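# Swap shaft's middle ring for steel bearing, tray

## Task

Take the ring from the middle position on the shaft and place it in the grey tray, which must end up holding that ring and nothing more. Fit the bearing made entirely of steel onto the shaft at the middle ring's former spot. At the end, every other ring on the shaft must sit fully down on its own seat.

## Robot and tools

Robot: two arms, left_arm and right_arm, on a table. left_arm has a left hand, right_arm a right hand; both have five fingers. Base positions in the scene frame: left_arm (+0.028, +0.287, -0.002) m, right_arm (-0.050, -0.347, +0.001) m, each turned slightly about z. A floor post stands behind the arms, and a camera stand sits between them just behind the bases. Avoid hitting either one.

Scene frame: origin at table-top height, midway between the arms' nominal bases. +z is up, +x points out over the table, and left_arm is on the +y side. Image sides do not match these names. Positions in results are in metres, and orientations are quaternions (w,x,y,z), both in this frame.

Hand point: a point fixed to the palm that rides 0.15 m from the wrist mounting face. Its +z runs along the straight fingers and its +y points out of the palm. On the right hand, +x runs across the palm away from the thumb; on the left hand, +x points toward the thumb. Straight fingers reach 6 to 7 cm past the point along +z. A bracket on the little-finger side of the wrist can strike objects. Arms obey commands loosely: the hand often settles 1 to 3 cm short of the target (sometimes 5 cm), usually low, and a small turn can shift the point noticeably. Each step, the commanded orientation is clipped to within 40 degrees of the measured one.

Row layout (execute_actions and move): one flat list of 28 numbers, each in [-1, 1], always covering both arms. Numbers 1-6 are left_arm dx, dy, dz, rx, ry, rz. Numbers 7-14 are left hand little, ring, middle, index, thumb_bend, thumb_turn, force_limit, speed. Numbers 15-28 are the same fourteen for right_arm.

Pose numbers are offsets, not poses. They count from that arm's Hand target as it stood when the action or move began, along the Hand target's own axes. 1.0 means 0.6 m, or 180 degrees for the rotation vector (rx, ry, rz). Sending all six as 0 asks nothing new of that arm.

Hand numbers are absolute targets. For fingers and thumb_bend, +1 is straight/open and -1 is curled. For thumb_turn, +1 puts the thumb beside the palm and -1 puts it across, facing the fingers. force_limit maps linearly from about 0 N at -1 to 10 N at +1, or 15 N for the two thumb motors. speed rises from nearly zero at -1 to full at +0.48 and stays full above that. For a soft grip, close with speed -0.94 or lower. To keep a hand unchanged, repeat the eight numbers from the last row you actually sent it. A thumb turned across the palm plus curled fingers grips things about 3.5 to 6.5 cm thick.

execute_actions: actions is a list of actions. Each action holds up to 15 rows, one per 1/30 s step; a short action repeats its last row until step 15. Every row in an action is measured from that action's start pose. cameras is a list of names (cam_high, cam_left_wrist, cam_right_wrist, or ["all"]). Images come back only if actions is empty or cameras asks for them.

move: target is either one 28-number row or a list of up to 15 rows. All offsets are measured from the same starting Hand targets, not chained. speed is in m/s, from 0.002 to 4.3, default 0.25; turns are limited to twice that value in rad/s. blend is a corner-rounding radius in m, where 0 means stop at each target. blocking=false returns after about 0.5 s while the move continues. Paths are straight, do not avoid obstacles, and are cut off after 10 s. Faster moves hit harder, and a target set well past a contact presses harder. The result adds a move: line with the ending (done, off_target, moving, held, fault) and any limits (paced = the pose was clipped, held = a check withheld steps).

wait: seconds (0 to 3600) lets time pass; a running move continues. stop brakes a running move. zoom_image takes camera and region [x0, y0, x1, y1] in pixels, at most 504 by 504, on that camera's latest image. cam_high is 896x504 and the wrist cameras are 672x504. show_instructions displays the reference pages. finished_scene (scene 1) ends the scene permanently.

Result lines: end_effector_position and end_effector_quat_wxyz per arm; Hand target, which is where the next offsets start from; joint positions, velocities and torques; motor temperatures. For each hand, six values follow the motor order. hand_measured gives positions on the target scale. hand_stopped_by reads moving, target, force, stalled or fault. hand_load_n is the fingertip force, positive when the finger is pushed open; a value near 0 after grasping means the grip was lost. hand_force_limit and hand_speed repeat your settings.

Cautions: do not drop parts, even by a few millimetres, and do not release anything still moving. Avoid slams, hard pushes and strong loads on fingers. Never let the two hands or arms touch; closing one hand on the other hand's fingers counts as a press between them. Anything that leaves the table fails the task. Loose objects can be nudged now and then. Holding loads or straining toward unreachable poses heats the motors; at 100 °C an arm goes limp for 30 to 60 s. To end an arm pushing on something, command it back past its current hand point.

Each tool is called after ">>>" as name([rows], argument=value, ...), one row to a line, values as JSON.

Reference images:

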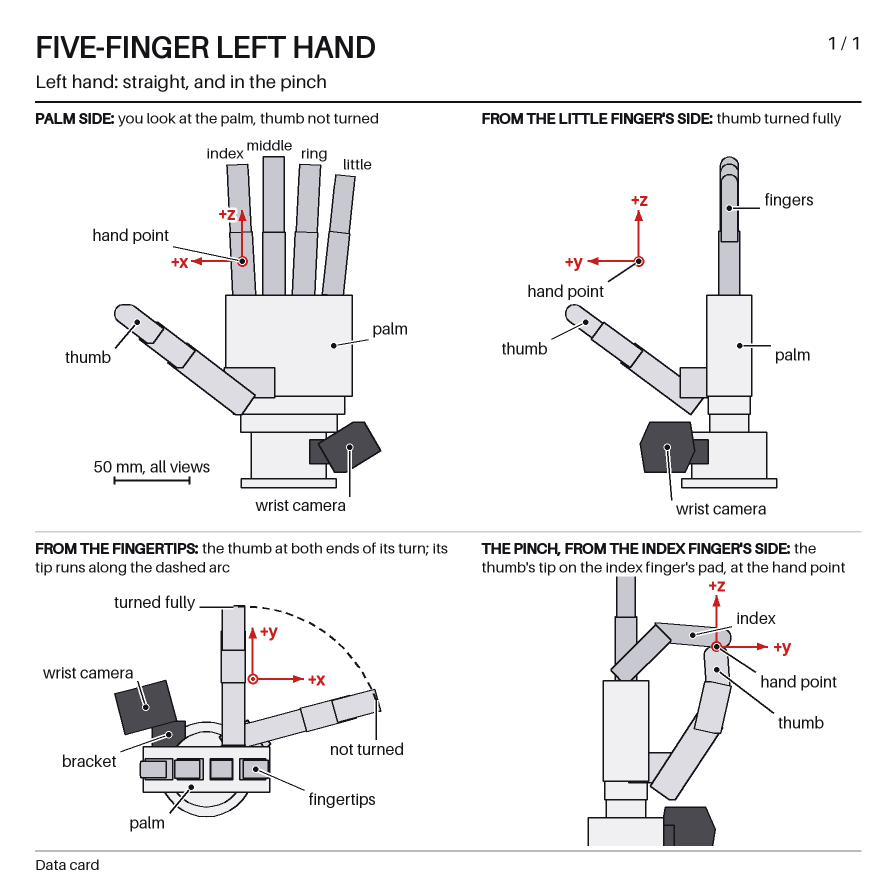

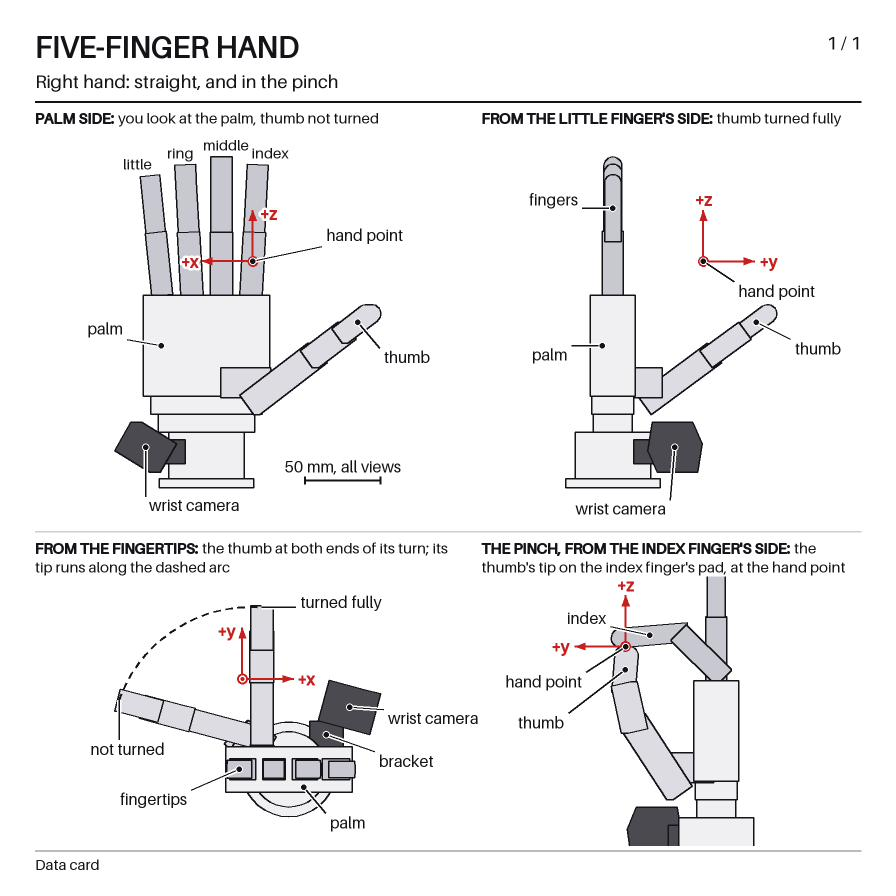

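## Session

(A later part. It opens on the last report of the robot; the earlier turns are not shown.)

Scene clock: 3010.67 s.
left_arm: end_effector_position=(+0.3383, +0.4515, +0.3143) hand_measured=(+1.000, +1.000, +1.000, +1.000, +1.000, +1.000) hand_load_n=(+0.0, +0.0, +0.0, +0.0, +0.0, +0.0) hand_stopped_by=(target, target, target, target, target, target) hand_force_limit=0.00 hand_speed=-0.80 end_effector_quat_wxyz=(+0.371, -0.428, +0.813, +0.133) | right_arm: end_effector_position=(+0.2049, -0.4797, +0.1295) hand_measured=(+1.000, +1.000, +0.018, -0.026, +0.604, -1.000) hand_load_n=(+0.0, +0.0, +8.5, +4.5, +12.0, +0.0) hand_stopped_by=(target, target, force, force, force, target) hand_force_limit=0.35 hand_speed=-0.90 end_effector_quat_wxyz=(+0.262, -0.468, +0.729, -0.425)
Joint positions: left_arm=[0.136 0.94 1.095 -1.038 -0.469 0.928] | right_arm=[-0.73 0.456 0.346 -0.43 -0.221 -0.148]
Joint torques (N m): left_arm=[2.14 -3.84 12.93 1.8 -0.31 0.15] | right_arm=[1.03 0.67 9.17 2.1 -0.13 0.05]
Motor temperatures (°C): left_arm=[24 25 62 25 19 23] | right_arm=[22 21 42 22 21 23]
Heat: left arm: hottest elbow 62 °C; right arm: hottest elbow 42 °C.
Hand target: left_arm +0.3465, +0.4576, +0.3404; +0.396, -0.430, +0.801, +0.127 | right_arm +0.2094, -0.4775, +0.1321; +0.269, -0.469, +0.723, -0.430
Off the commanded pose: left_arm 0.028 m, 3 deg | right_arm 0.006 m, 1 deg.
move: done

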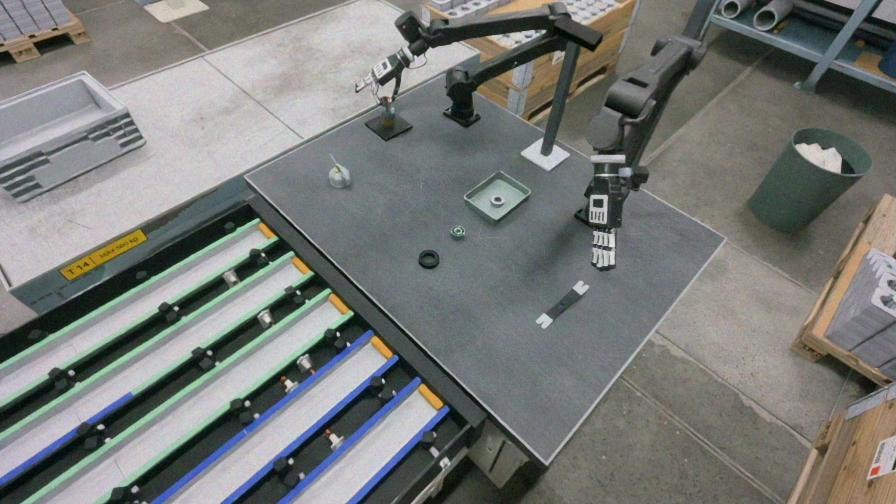

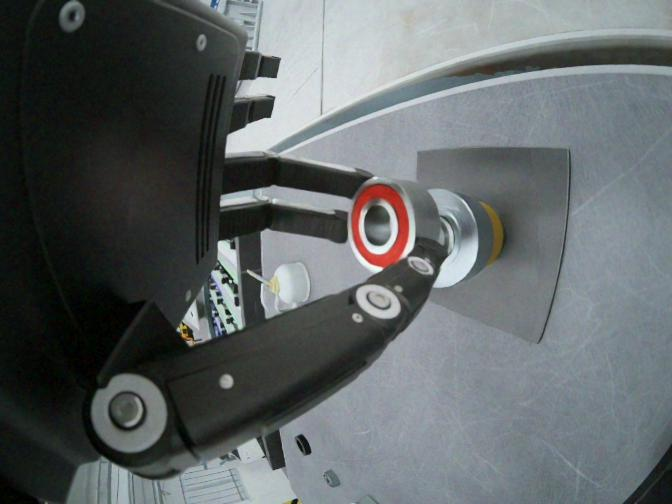

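>>> move(target=[0,0,0,0,0,0,1,1,1,1,1,1,0,-0.8,-0.0033,0.0092,-0.0035,0,0,0,1,1,-0.2,-0.2,0.3,-1,0.35,-0.9], speed=0.05, cameras=["cam_high","cam_right_wrist"])

>>> zoom_image(camera="cam_high", region=[370, 80, 410, 120])

>>> zoom_image(camera="cam_right_wrist", region=[300, 150, 500, 300])

Scene clock: 3037.50 s.
left_arm: end_effector_position=(+0.3383, +0.4515, +0.3143) hand_measured=(+1.000, +1.000, +1.000, +1.000, +1.000, +1.000) hand_load_n=(+0.0, +0.0, +0.0, +0.0, +0.0, +0.0) hand_stopped_by=(target, target, target, target, target, target) hand_force_limit=0.00 hand_speed=-0.80 end_effector_quat_wxyz=(+0.371, -0.428, +0.813, +0.133) | right_arm: end_effector_position=(+0.2033, -0.4777, +0.1293) hand_measured=(+1.000, +1.000, +0.018, -0.026, +0.604, -1.000) hand_load_n=(+0.0, +0.0, +8.0, +5.5, +12.0, +0.0) hand_stopped_by=(target, target, force, force, force, target) hand_force_limit=0.35 hand_speed=-0.90 end_effector_quat_wxyz=(+0.263, -0.468, +0.725, -0.430)
Joint positions: left_arm=[0.136 0.94 1.095 -1.038 -0.469 0.928] | right_arm=[-0.726 0.431 0.334 -0.429 -0.217 -0.148]
Joint torques (N m): left_arm=[2.2 -3.78 12.92 1.8 -0.31 0.15] | right_arm=[0.91 1.03 8.99 1.72 -0.11 0.09]
Motor temperatures (°C): left_arm=[24 25 62 25 19 23] | right_arm=[22 21 43 22 21 23]
Heat: left arm: hottest elbow 62 °C; right arm: hottest elbow 43 °C.
Hand target: left_arm +0.3465, +0.4576, +0.3404; +0.396, -0.430, +0.801, +0.127 | right_arm +0.2061, -0.4739, +0.1283; +0.269, -0.469, +0.723, -0.430
Off the commanded pose: left_arm 0.028 m, 3 deg | right_arm 0.005 m, 1 deg.
move: done

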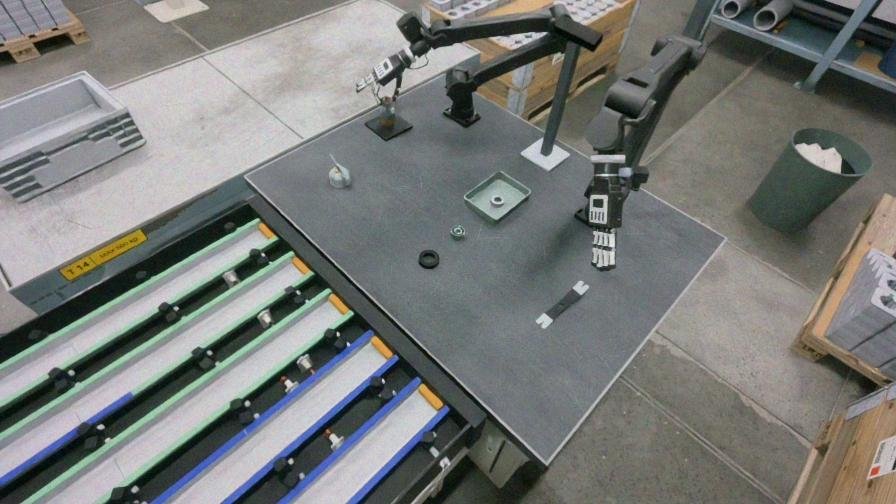

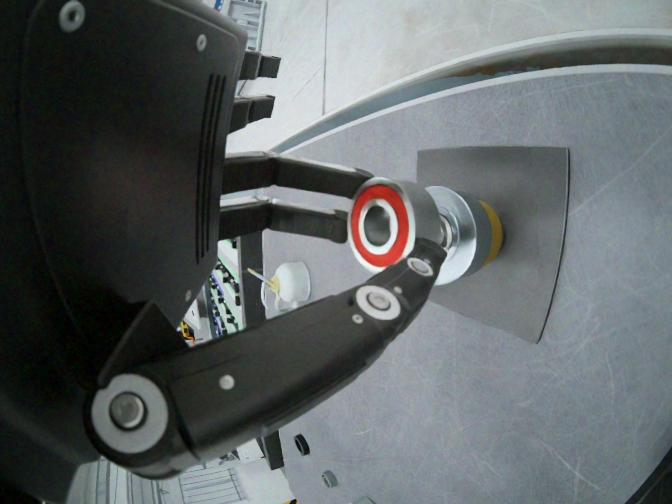

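Scaled by 12.600 from the camera's image (finer frame: 1280x720).

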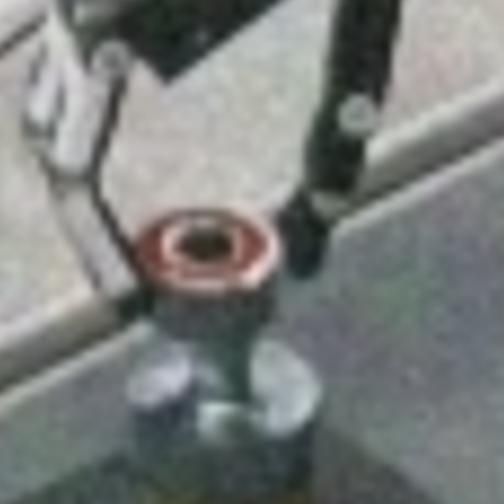

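Scaled by 2.520 from the camera's image (finer frame: 960x720).

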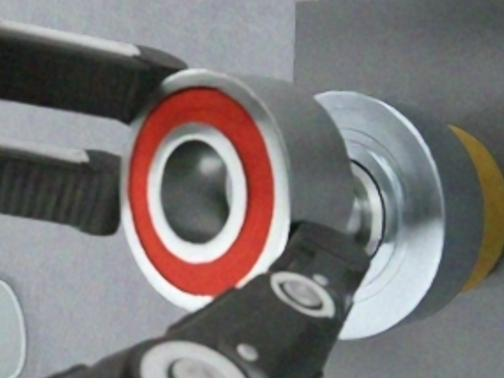

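>>> move(target=[0,0,0,0,0,0,1,1,1,1,1,1,0,-0.8,-0.0003,0.0105,0.0015,-0.009,0,0.011,1,1,-0.2,-0.2,0.3,-1,0.35,-0.9], speed=0.05, cameras=["cam_high","cam_right_wrist"])

>>> zoom_image(camera="cam_high", region=[370, 80, 410, 120])

>>> zoom_image(camera="cam_right_wrist", region=[300, 150, 500, 300])

Scene clock: 3055.00 s.
left_arm: end_effector_position=(+0.3383, +0.4515, +0.3143) hand_measured=(+1.000, +1.000, +1.000, +1.000, +1.000, +1.000) hand_load_n=(+0.0, +0.0, +0.0, +0.0, +0.0, +0.0) hand_stopped_by=(target, target, target, target, target, target) hand_force_limit=0.00 hand_speed=-0.80 end_effector_quat_wxyz=(+0.371, -0.428, +0.813, +0.133) | right_arm: end_effector_position=(+0.2036, -0.4774, +0.1292) hand_measured=(+1.000, +1.000, +0.018, -0.026, +0.604, -1.000) hand_load_n=(+0.0, +0.0, +8.5, +4.5, +12.5, -1.0) hand_stopped_by=(target, target, force, force, force, target) hand_force_limit=0.35 hand_speed=-0.90 end_effector_quat_wxyz=(+0.265, -0.465, +0.727, -0.429)
Joint positions: left_arm=[0.136 0.94 1.095 -1.038 -0.469 0.928] | right_arm=[-0.726 0.432 0.334 -0.429 -0.217 -0.141]
Joint torques (N m): left_arm=[2.14 -3.78 12.93 1.8 -0.31 0.15] | right_arm=[0.32 2.43 9.02 1.18 -0.3 0.27]
Motor temperatures (°C): left_arm=[24 25 62 25 19 23] | right_arm=[22 21 42 22 21 23]
Heat: left arm: hottest elbow 62 °C; right arm: hottest elbow 42 °C.
Hand target: left_arm +0.3465, +0.4576, +0.3404; +0.396, -0.430, +0.801, +0.127 | right_arm +0.2041, -0.4729, +0.1224; +0.270, -0.460, +0.737, -0.415
Off the commanded pose: left_arm 0.028 m, 3 deg | right_arm 0.008 m, 2 deg.
move: done

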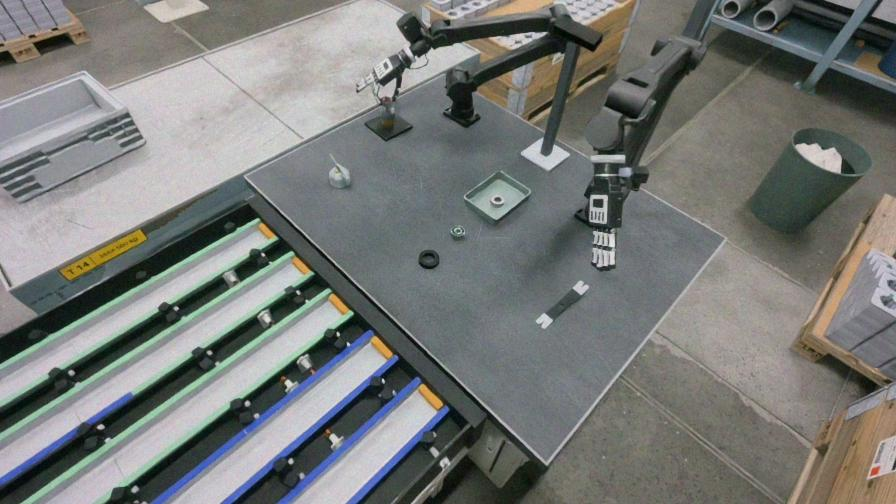

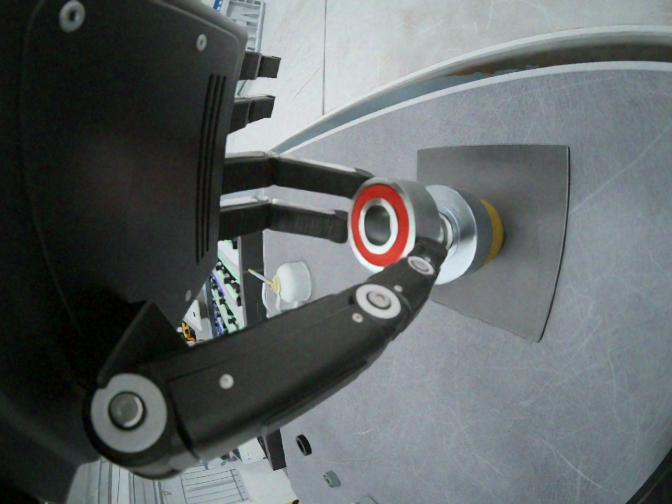

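Scaled by 12.600 from the camera's image (finer frame: 1280x720).

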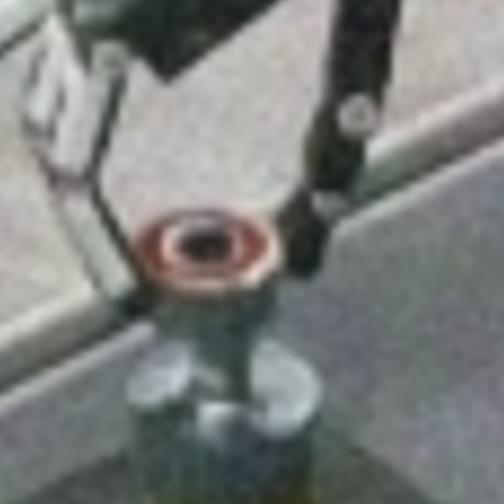

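Scaled by 2.520 from the camera's image (finer frame: 960x720).

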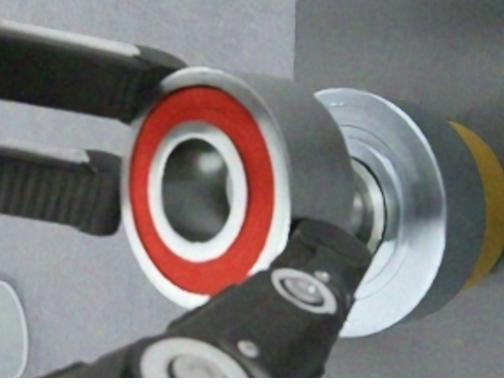

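>>> move(target=[0,0,0,0,0,0,1,1,1,1,1,1,0,-0.8,0,0.0058,0.0033,0,0,0,1,1,-0.2,-0.2,0.3,-1,0.35,-0.9], speed=0.05, cameras=["cam_high","cam_right_wrist"])

>>> zoom_image(camera="cam_high", region=[370, 80, 410, 120])

>>> zoom_image(camera="cam_right_wrist", region=[300, 150, 500, 300])

Scene clock: 3070.83 s.
left_arm: end_effector_position=(+0.3383, +0.4515, +0.3143) hand_measured=(+1.000, +1.000, +1.000, +1.000, +1.000, +1.000) hand_load_n=(+0.5, +0.0, +0.0, +0.0, +0.0, +0.0) hand_stopped_by=(target, target, target, target, target, target) hand_force_limit=0.00 hand_speed=-0.80 end_effector_quat_wxyz=(+0.371, -0.428, +0.813, +0.133) | right_arm: end_effector_position=(+0.2034, -0.4772, +0.1287) hand_measured=(+1.000, +1.000, +0.018, -0.026, +0.604, -1.000) hand_load_n=(+0.0, +0.0, +8.5, +4.5, +12.0, -1.0) hand_stopped_by=(target, target, force, force, force, target) hand_force_limit=0.35 hand_speed=-0.90 end_effector_quat_wxyz=(+0.265, -0.465, +0.728, -0.429)
Joint positions: left_arm=[0.136 0.94 1.095 -1.038 -0.469 0.928] | right_arm=[-0.726 0.432 0.333 -0.429 -0.217 -0.14]
Joint torques (N m): left_arm=[2.2 -3.78 12.92 1.8 -0.31 0.15] | right_arm=[0.26 2.32 8.31 1.61 -0.3 0.27]
Motor temperatures (°C): left_arm=[24 25 62 25 19 23] | right_arm=[22 21 42 22 21 23]
Heat: left arm: hottest elbow 62 °C; right arm: hottest elbow 42 °C.
Hand target: left_arm +0.3465, +0.4576, +0.3404; +0.396, -0.430, +0.801, +0.127 | right_arm +0.2040, -0.4727, +0.1182; +0.270, -0.460, +0.737, -0.415
Off the commanded pose: left_arm 0.028 m, 3 deg | right_arm 0.011 m, 2 deg.
move: off_target (right_arm)

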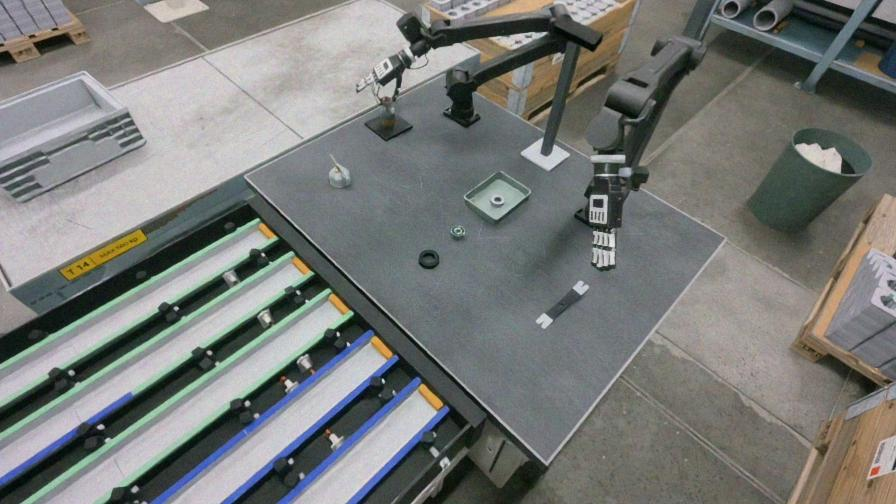

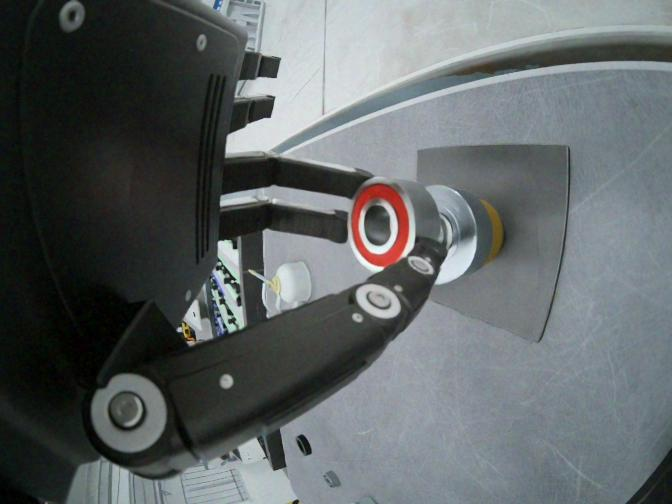

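Scaled by 12.600 from the camera's image (finer frame: 1280x720).

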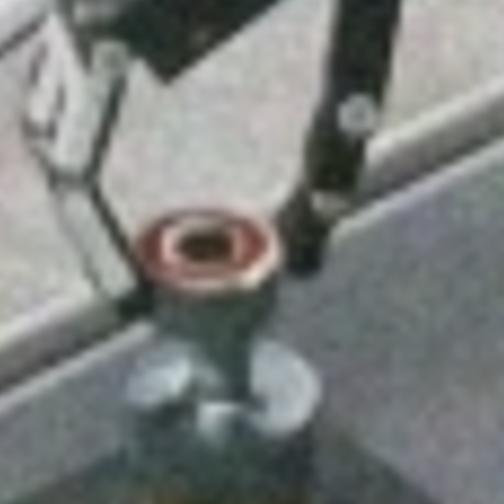

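Scaled by 2.520 from the camera's image (finer frame: 960x720).

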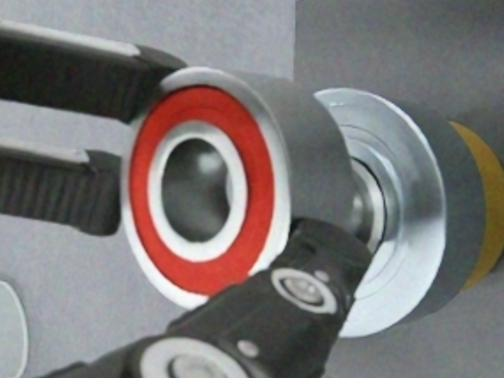

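>>> zoom_image(camera="cam_right_wrist", region=[350, 195, 410, 255])

Scaled by 8.400 from the camera's image (finer frame: 960x720).

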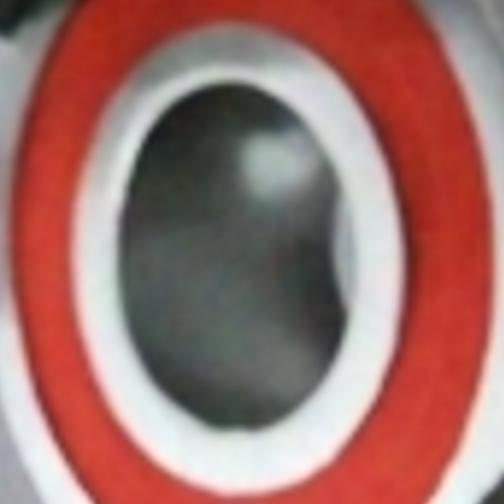

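>>> zoom_image(camera="cam_high", region=[376, 92, 400, 120])

>>> zoom_image(camera="cam_right_wrist", region=[340, 170, 520, 290])

Scaled by 18.000 from the camera's image (finer frame: 1280x720).

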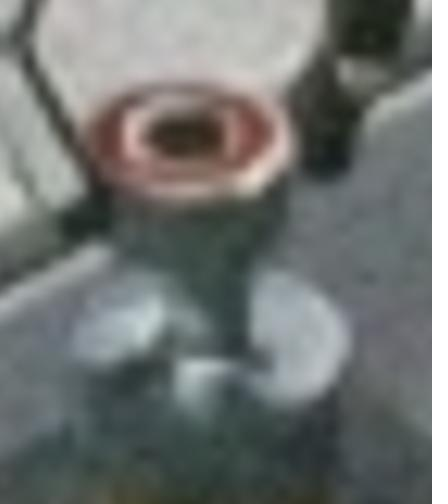

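Scaled by 2.800 from the camera's image (finer frame: 960x720).

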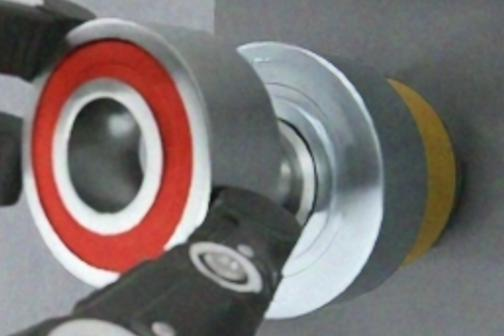

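>>> zoom_image(camera="cam_right_wrist", region=[382, 210, 402, 240])

>>> zoom_image(camera="cam_right_wrist", region=[420, 195, 470, 255])

Scaled by 16.800 from the camera's image (finer frame: 960x720).

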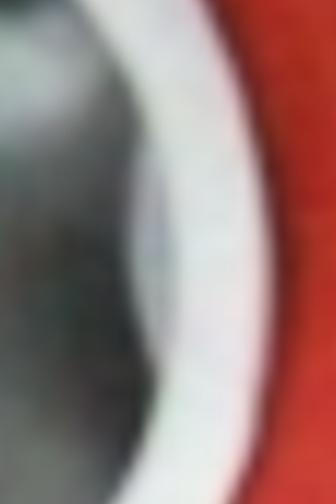

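Scaled by 8.400 from the camera's image (finer frame: 960x720).

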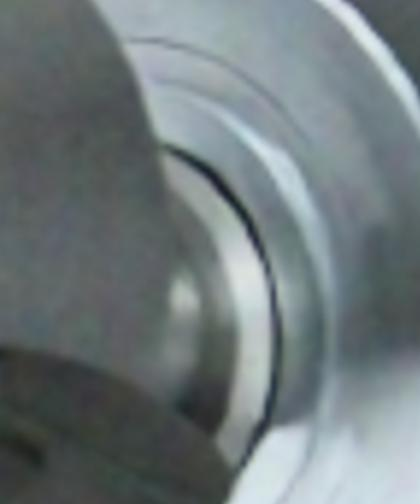

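>>> move([
  [0,0,0,0,0,0,1,1,1,1,1,1,0,-0.8,0,-0.0282,-0.0145,0,0,0,1,1,-0.2,-0.2,0.3,-1,0.35,-0.9],
  [0,0,0,0,0,0,1,1,1,1,1,1,0,-0.8,-0.0123,-0.0278,-0.0147,0,0,0,1,1,-0.2,-0.2,0.3,-1,0.35,-0.9],
], speed=0.05, cameras=["cam_high","cam_right_wrist"])

>>> zoom_image(camera="cam_high", region=[376, 92, 400, 120])

>>> zoom_image(camera="cam_right_wrist", region=[340, 170, 520, 290])

Scene clock: 3220.30 s.
left_arm: end_effector_position=(+0.3383, +0.4515, +0.3143) hand_measured=(+1.000, +1.000, +1.000, +1.000, +1.000, +1.000) hand_load_n=(+0.0, +0.0, +0.0, +0.0, +0.0, +0.0) hand_stopped_by=(target, target, target, target, target, target) hand_force_limit=0.00 hand_speed=-0.80 end_effector_quat_wxyz=(+0.371, -0.428, +0.813, +0.133) | right_arm: end_effector_position=(+0.2035, -0.4737, +0.1278) hand_measured=(+1.000, +1.000, +0.018, -0.026, +0.604, -1.000) hand_load_n=(+0.0, +0.0, +8.5, +4.5, +11.5, -1.5) hand_stopped_by=(target, target, force, force, force, target) hand_force_limit=0.35 hand_speed=-0.90 end_effector_quat_wxyz=(+0.260, -0.461, +0.735, -0.424)
Joint positions: left_arm=[0.136 0.94 1.095 -1.038 -0.469 0.928] | right_arm=[-0.695 0.43 0.338 -0.448 -0.178 -0.117]
Joint torques (N m): left_arm=[2.2 -3.72 12.92 1.8 -0.31 0.15] | right_arm=[1.49 1.55 11.3 0.24 -0.3 0.25]
Motor temperatures (°C): left_arm=[24 25 63 25 19 23] | right_arm=[22 21 40 21 21 23]
Heat: left arm: hottest elbow 63 °C; right arm: hottest elbow 40 °C.
Hand target: left_arm +0.3465, +0.4576, +0.3404; +0.396, -0.430, +0.801, +0.127 | right_arm +0.2079, -0.4668, +0.1374; +0.270, -0.460, +0.737, -0.415
Off the commanded pose: left_arm 0.028 m, 3 deg | right_arm 0.012 m, 2 deg.
move: off_target (right_arm)

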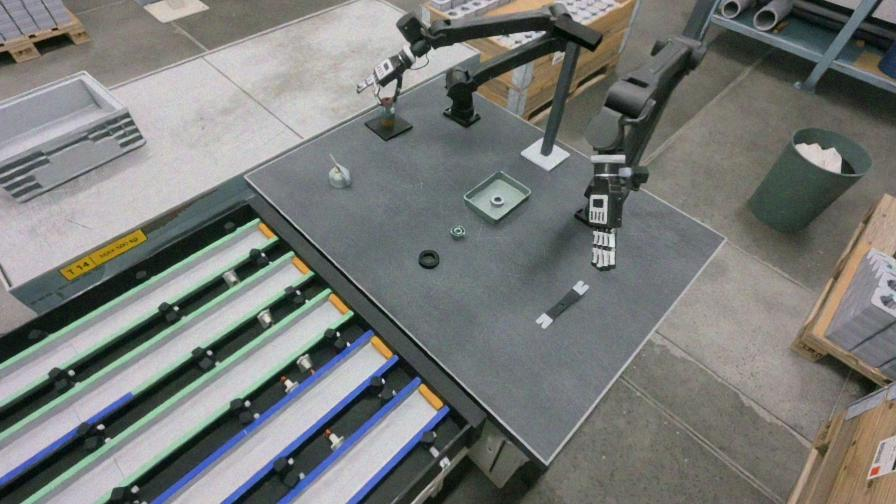

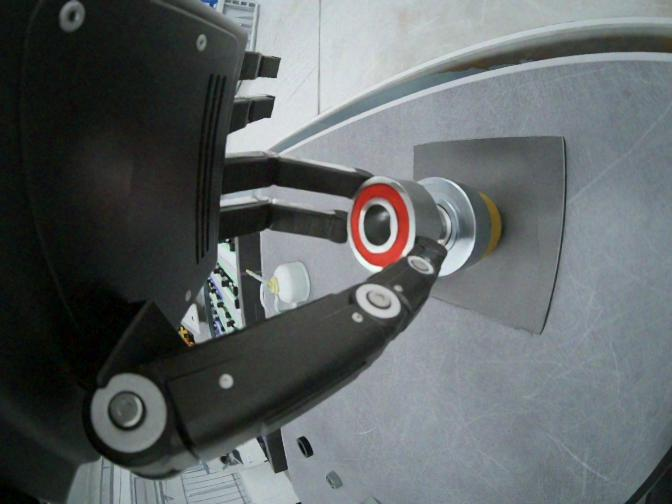

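Scaled by 18.000 from the camera's image (finer frame: 1280x720).

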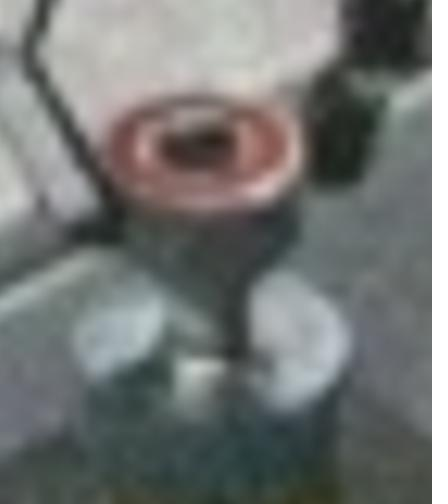

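Scaled by 2.800 from the camera's image (finer frame: 960x720).

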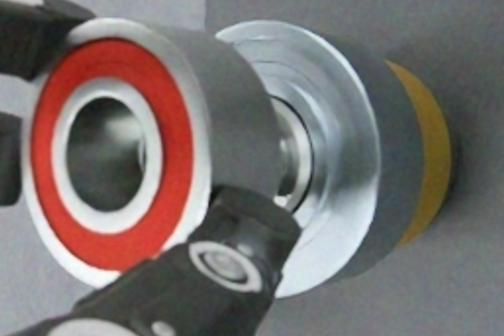

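>>> move(target=[0,0,0,0,0,0,1,1,1,1,1,1,0,-0.8,-0.0072,-0.0112,-0.0073,0,0,0,1,1,-0.2,-0.2,0.3,-1,0.35,-0.9], speed=0.05, cameras=["cam_high","cam_right_wrist"])

>>> zoom_image(camera="cam_high", region=[376, 92, 400, 120])

>>> zoom_image(camera="cam_right_wrist", region=[340, 170, 520, 290])

Scene clock: 3236.30 s.
left_arm: end_effector_position=(+0.3383, +0.4515, +0.3143) hand_measured=(+1.000, +1.000, +1.000, +1.000, +1.000, +1.000) hand_load_n=(+0.0, +0.0, +0.0, +0.0, +0.0, +0.0) hand_stopped_by=(target, target, target, target, target, target) hand_force_limit=0.00 hand_speed=-0.80 end_effector_quat_wxyz=(+0.371, -0.428, +0.813, +0.133) | right_arm: end_effector_position=(+0.2035, -0.4680, +0.1280) hand_measured=(+1.000, +1.000, +0.018, -0.026, +0.604, -1.000) hand_load_n=(+0.0, +0.0, +9.0, +5.0, +12.0, -1.0) hand_stopped_by=(target, target, force, force, force, target) hand_force_limit=0.35 hand_speed=-0.90 end_effector_quat_wxyz=(+0.258, -0.463, +0.738, -0.417)
Joint positions: left_arm=[0.136 0.94 1.095 -1.038 -0.469 0.928] | right_arm=[-0.667 0.426 0.345 -0.472 -0.156 -0.102]
Joint torques (N m): left_arm=[2.2 -3.78 12.93 1.8 -0.31 0.15] | right_arm=[1.32 1.26 12.1 0.34 -0.29 0.29]
Motor temperatures (°C): left_arm=[24 25 63 25 19 23] | right_arm=[22 21 42 21 21 23]
Heat: left arm: hottest elbow 63 °C; right arm: hottest elbow 42 °C.
Hand target: left_arm +0.3465, +0.4576, +0.3404; +0.396, -0.430, +0.801, +0.127 | right_arm +0.2094, -0.4628, +0.1452; +0.270, -0.460, +0.737, -0.415
Off the commanded pose: left_arm 0.028 m, 3 deg | right_arm 0.019 m, 1 deg.
move: off_target (right_arm)

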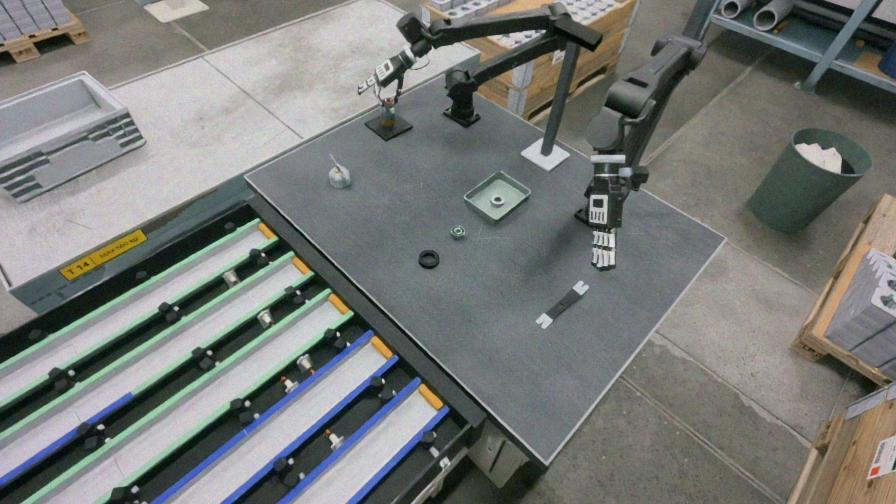

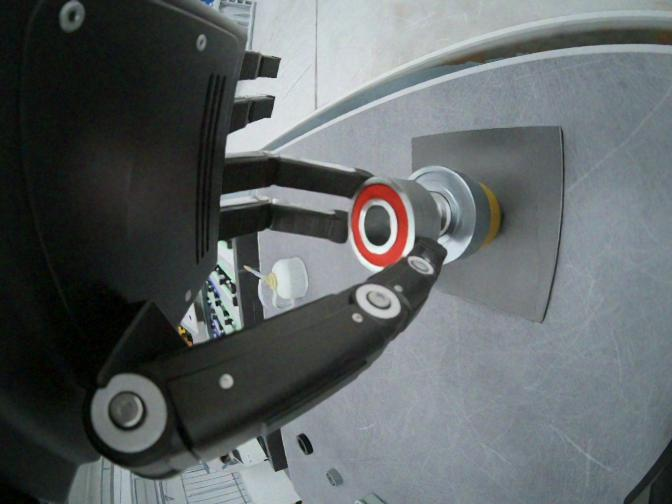

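Scaled by 18.000 from the camera's image (finer frame: 1280x720).

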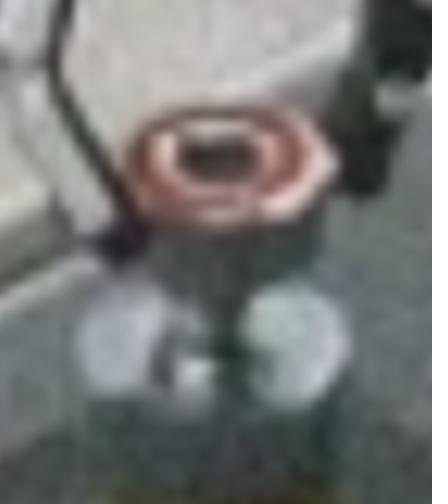

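Scaled by 2.800 from the camera's image (finer frame: 960x720).

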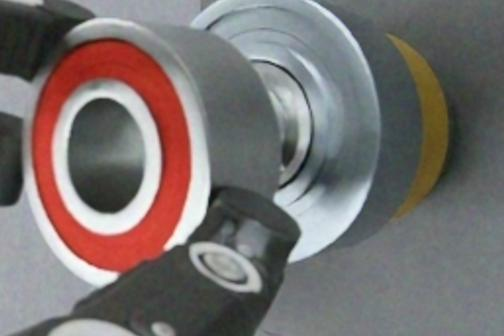

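>>> move(target=[0,0,0,0,0,0,1,1,1,1,1,1,0,-0.8,0.015,-0.0125,0.0075,0,0,0,1,1,-0.2,-0.2,0.3,-1,0.35,-0.9], speed=0.05, cameras=["cam_high","cam_right_wrist"])

>>> zoom_image(camera="cam_high", region=[376, 92, 400, 120])

>>> zoom_image(camera="cam_right_wrist", region=[340, 170, 520, 290])

Scene clock: 3259.87 s.
left_arm: end_effector_position=(+0.3383, +0.4515, +0.3143) hand_measured=(+1.000, +1.000, +1.000, +1.000, +1.000, +1.000) hand_load_n=(+0.0, +0.0, +0.0, +0.0, +0.0, +0.0) hand_stopped_by=(target, target, target, target, target, target) hand_force_limit=0.00 hand_speed=-0.80 end_effector_quat_wxyz=(+0.371, -0.428, +0.813, +0.133) | right_arm: end_effector_position=(+0.2068, -0.4655, +0.1282) hand_measured=(+1.000, +1.000, +0.018, -0.026, +0.604, -1.000) hand_load_n=(+0.0, +0.0, +7.5, +4.5, +12.5, +0.0) hand_stopped_by=(target, target, force, force, force, target) hand_force_limit=0.35 hand_speed=-0.90 end_effector_quat_wxyz=(+0.268, -0.468, +0.739, -0.404)
Joint positions: left_arm=[0.136 0.94 1.095 -1.038 -0.469 0.928] | right_arm=[-0.679 0.455 0.356 -0.472 -0.195 -0.102]
Joint torques (N m): left_arm=[2.2 -3.78 12.93 1.8 -0.31 0.15] | right_arm=[-1.2 2.14 12.68 0.95 -0.23 0]
Motor temperatures (°C): left_arm=[24 25 63 25 19 23] | right_arm=[22 21 44 21 21 23]
Heat: left arm: hottest elbow 63 °C; right arm: hottest elbow 44 °C.
Hand target: left_arm +0.3465, +0.4576, +0.3404; +0.396, -0.430, +0.801, +0.127 | right_arm +0.2124, -0.4742, +0.1493; +0.270, -0.460, +0.737, -0.415
Off the commanded pose: left_arm 0.028 m, 3 deg | right_arm 0.023 m, 2 deg.
move: off_target (right_arm)

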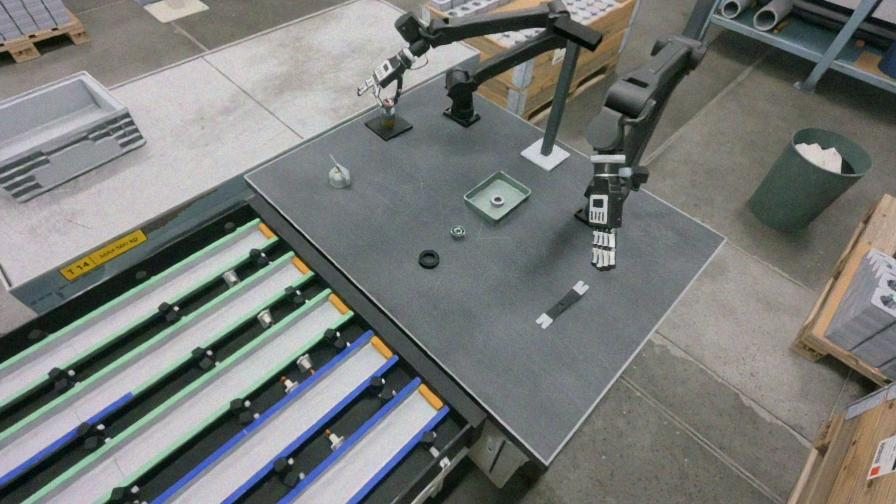

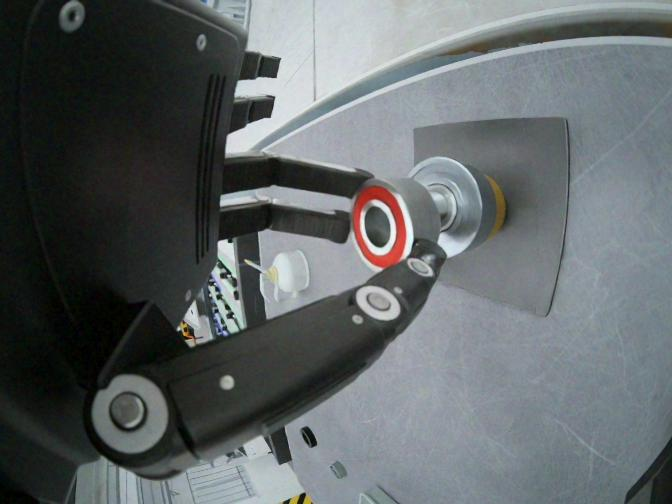

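Scaled by 18.000 from the camera's image (finer frame: 1280x720).

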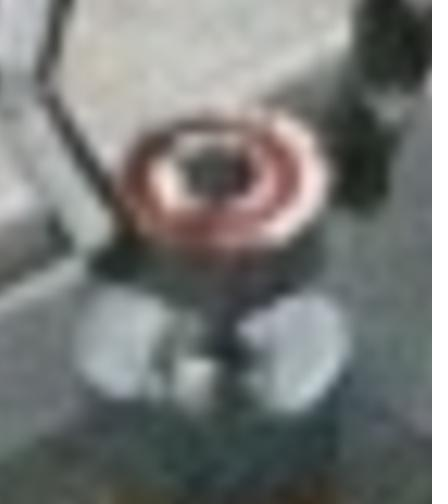

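Scaled by 2.800 from the camera's image (finer frame: 960x720).

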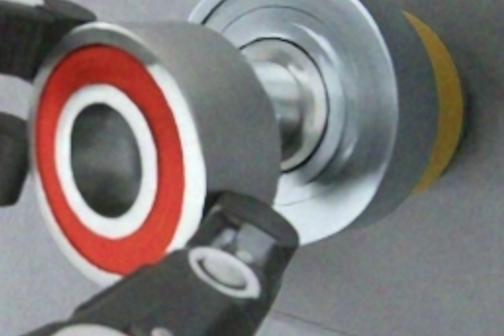

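>>> move(target=[0,0,0,0,0,0,1,1,1,1,1,1,0,-0.8,-0.0008,-0.029,-0.017,0,0,0,1,1,-0.2,-0.2,0.3,-1,0.35,-0.9], speed=0.06, cameras=["cam_high","cam_right_wrist"])

>>> zoom_image(camera="cam_high", region=[370, 76, 405, 120])

>>> zoom_image(camera="cam_right_wrist", region=[340, 170, 520, 290])

Scene clock: 3282.30 s.
left_arm: end_effector_position=(+0.3383, +0.4515, +0.3143) hand_measured=(+1.000, +1.000, +1.000, +1.000, +1.000, +1.000) hand_load_n=(+0.0, +0.0, +0.0, +0.0, +0.0, +0.0) hand_stopped_by=(target, target, target, target, target, target) hand_force_limit=0.00 hand_speed=-0.80 end_effector_quat_wxyz=(+0.371, -0.428, +0.813, +0.133) | right_arm: end_effector_position=(+0.2037, -0.4631, +0.1332) hand_measured=(+1.000, +1.000, +0.018, -0.026, +0.604, -1.000) hand_load_n=(+0.5, +0.0, +8.5, +5.0, +12.0, +0.0) hand_stopped_by=(target, target, force, force, force, target) hand_force_limit=0.35 hand_speed=-0.90 end_effector_quat_wxyz=(+0.263, -0.470, +0.746, -0.391)
Joint positions: left_arm=[0.136 0.94 1.095 -1.038 -0.469 0.928] | right_arm=[-0.679 0.461 0.385 -0.526 -0.195 -0.102]
Joint torques (N m): left_arm=[2.14 -3.78 12.93 1.8 -0.31 0.15] | right_arm=[-0.97 1.08 14.2 0.96 -0.16 0.01]
Motor temperatures (°C): left_arm=[24 25 63 25 19 23] | right_arm=[22 21 46 21 21 23]
Heat: left arm: hottest elbow 63 °C; right arm: hottest elbow 46 °C.
Hand target: left_arm +0.3465, +0.4576, +0.3404; +0.396, -0.430, +0.801, +0.127 | right_arm +0.2127, -0.4742, +0.1696; +0.270, -0.460, +0.737, -0.415
Off the commanded pose: left_arm 0.028 m, 3 deg | right_arm 0.039 m, 3 deg.
move: off_target (right_arm)

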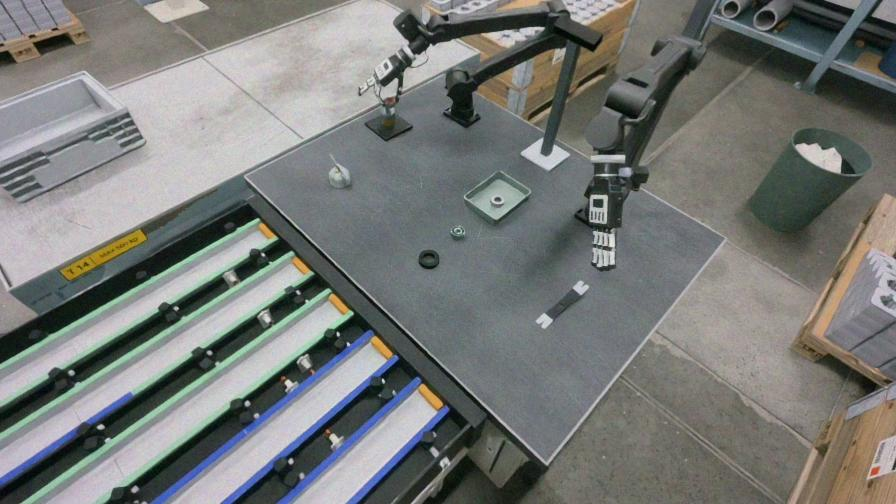

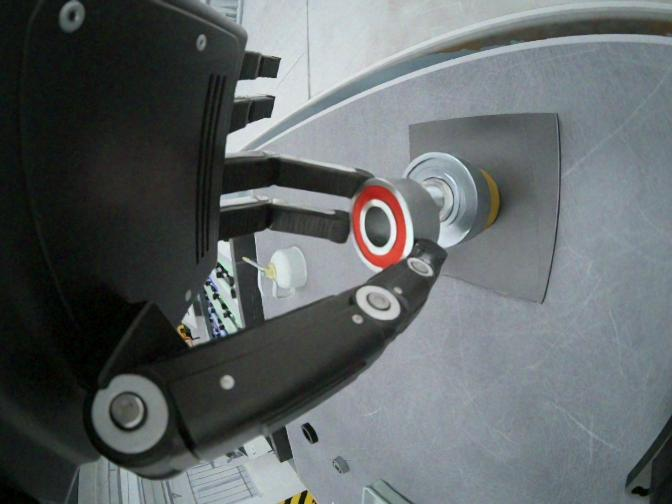

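Scaled by 11.455 from the camera's image (finer frame: 1280x720).

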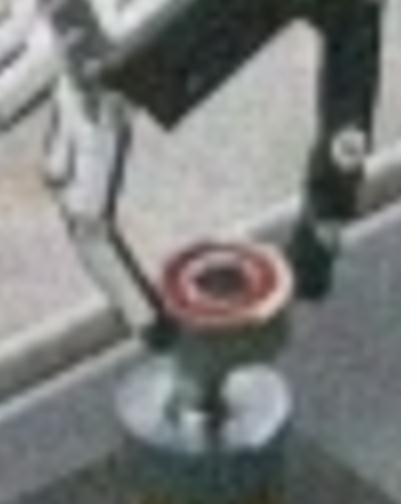

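Scaled by 2.800 from the camera's image (finer frame: 960x720).

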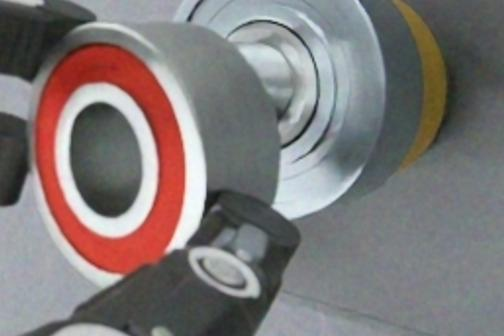

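>>> zoom_image(camera="cam_right_wrist", region=[395, 150, 495, 250])

>>> zoom_image(camera="cam_high", region=[376, 90, 400, 122])

Scaled by 5.040 from the camera's image (finer frame: 960x720).

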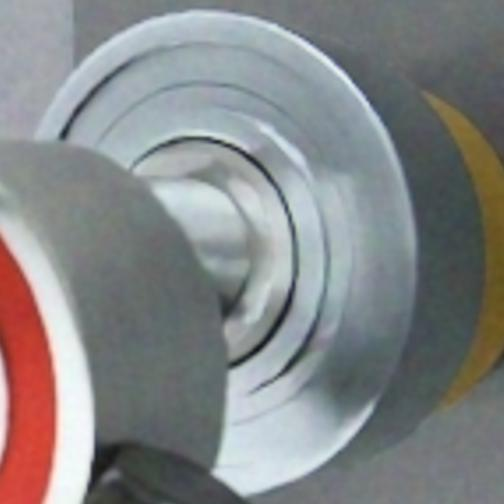

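Scaled by 15.750 from the camera's image (finer frame: 1280x720).

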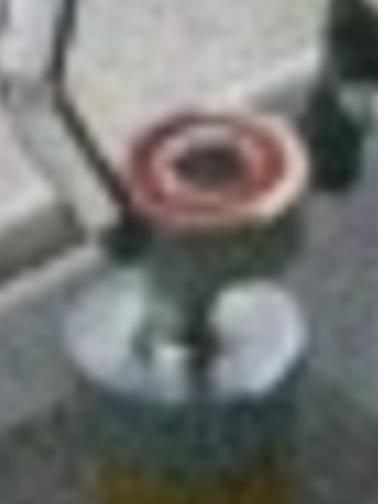

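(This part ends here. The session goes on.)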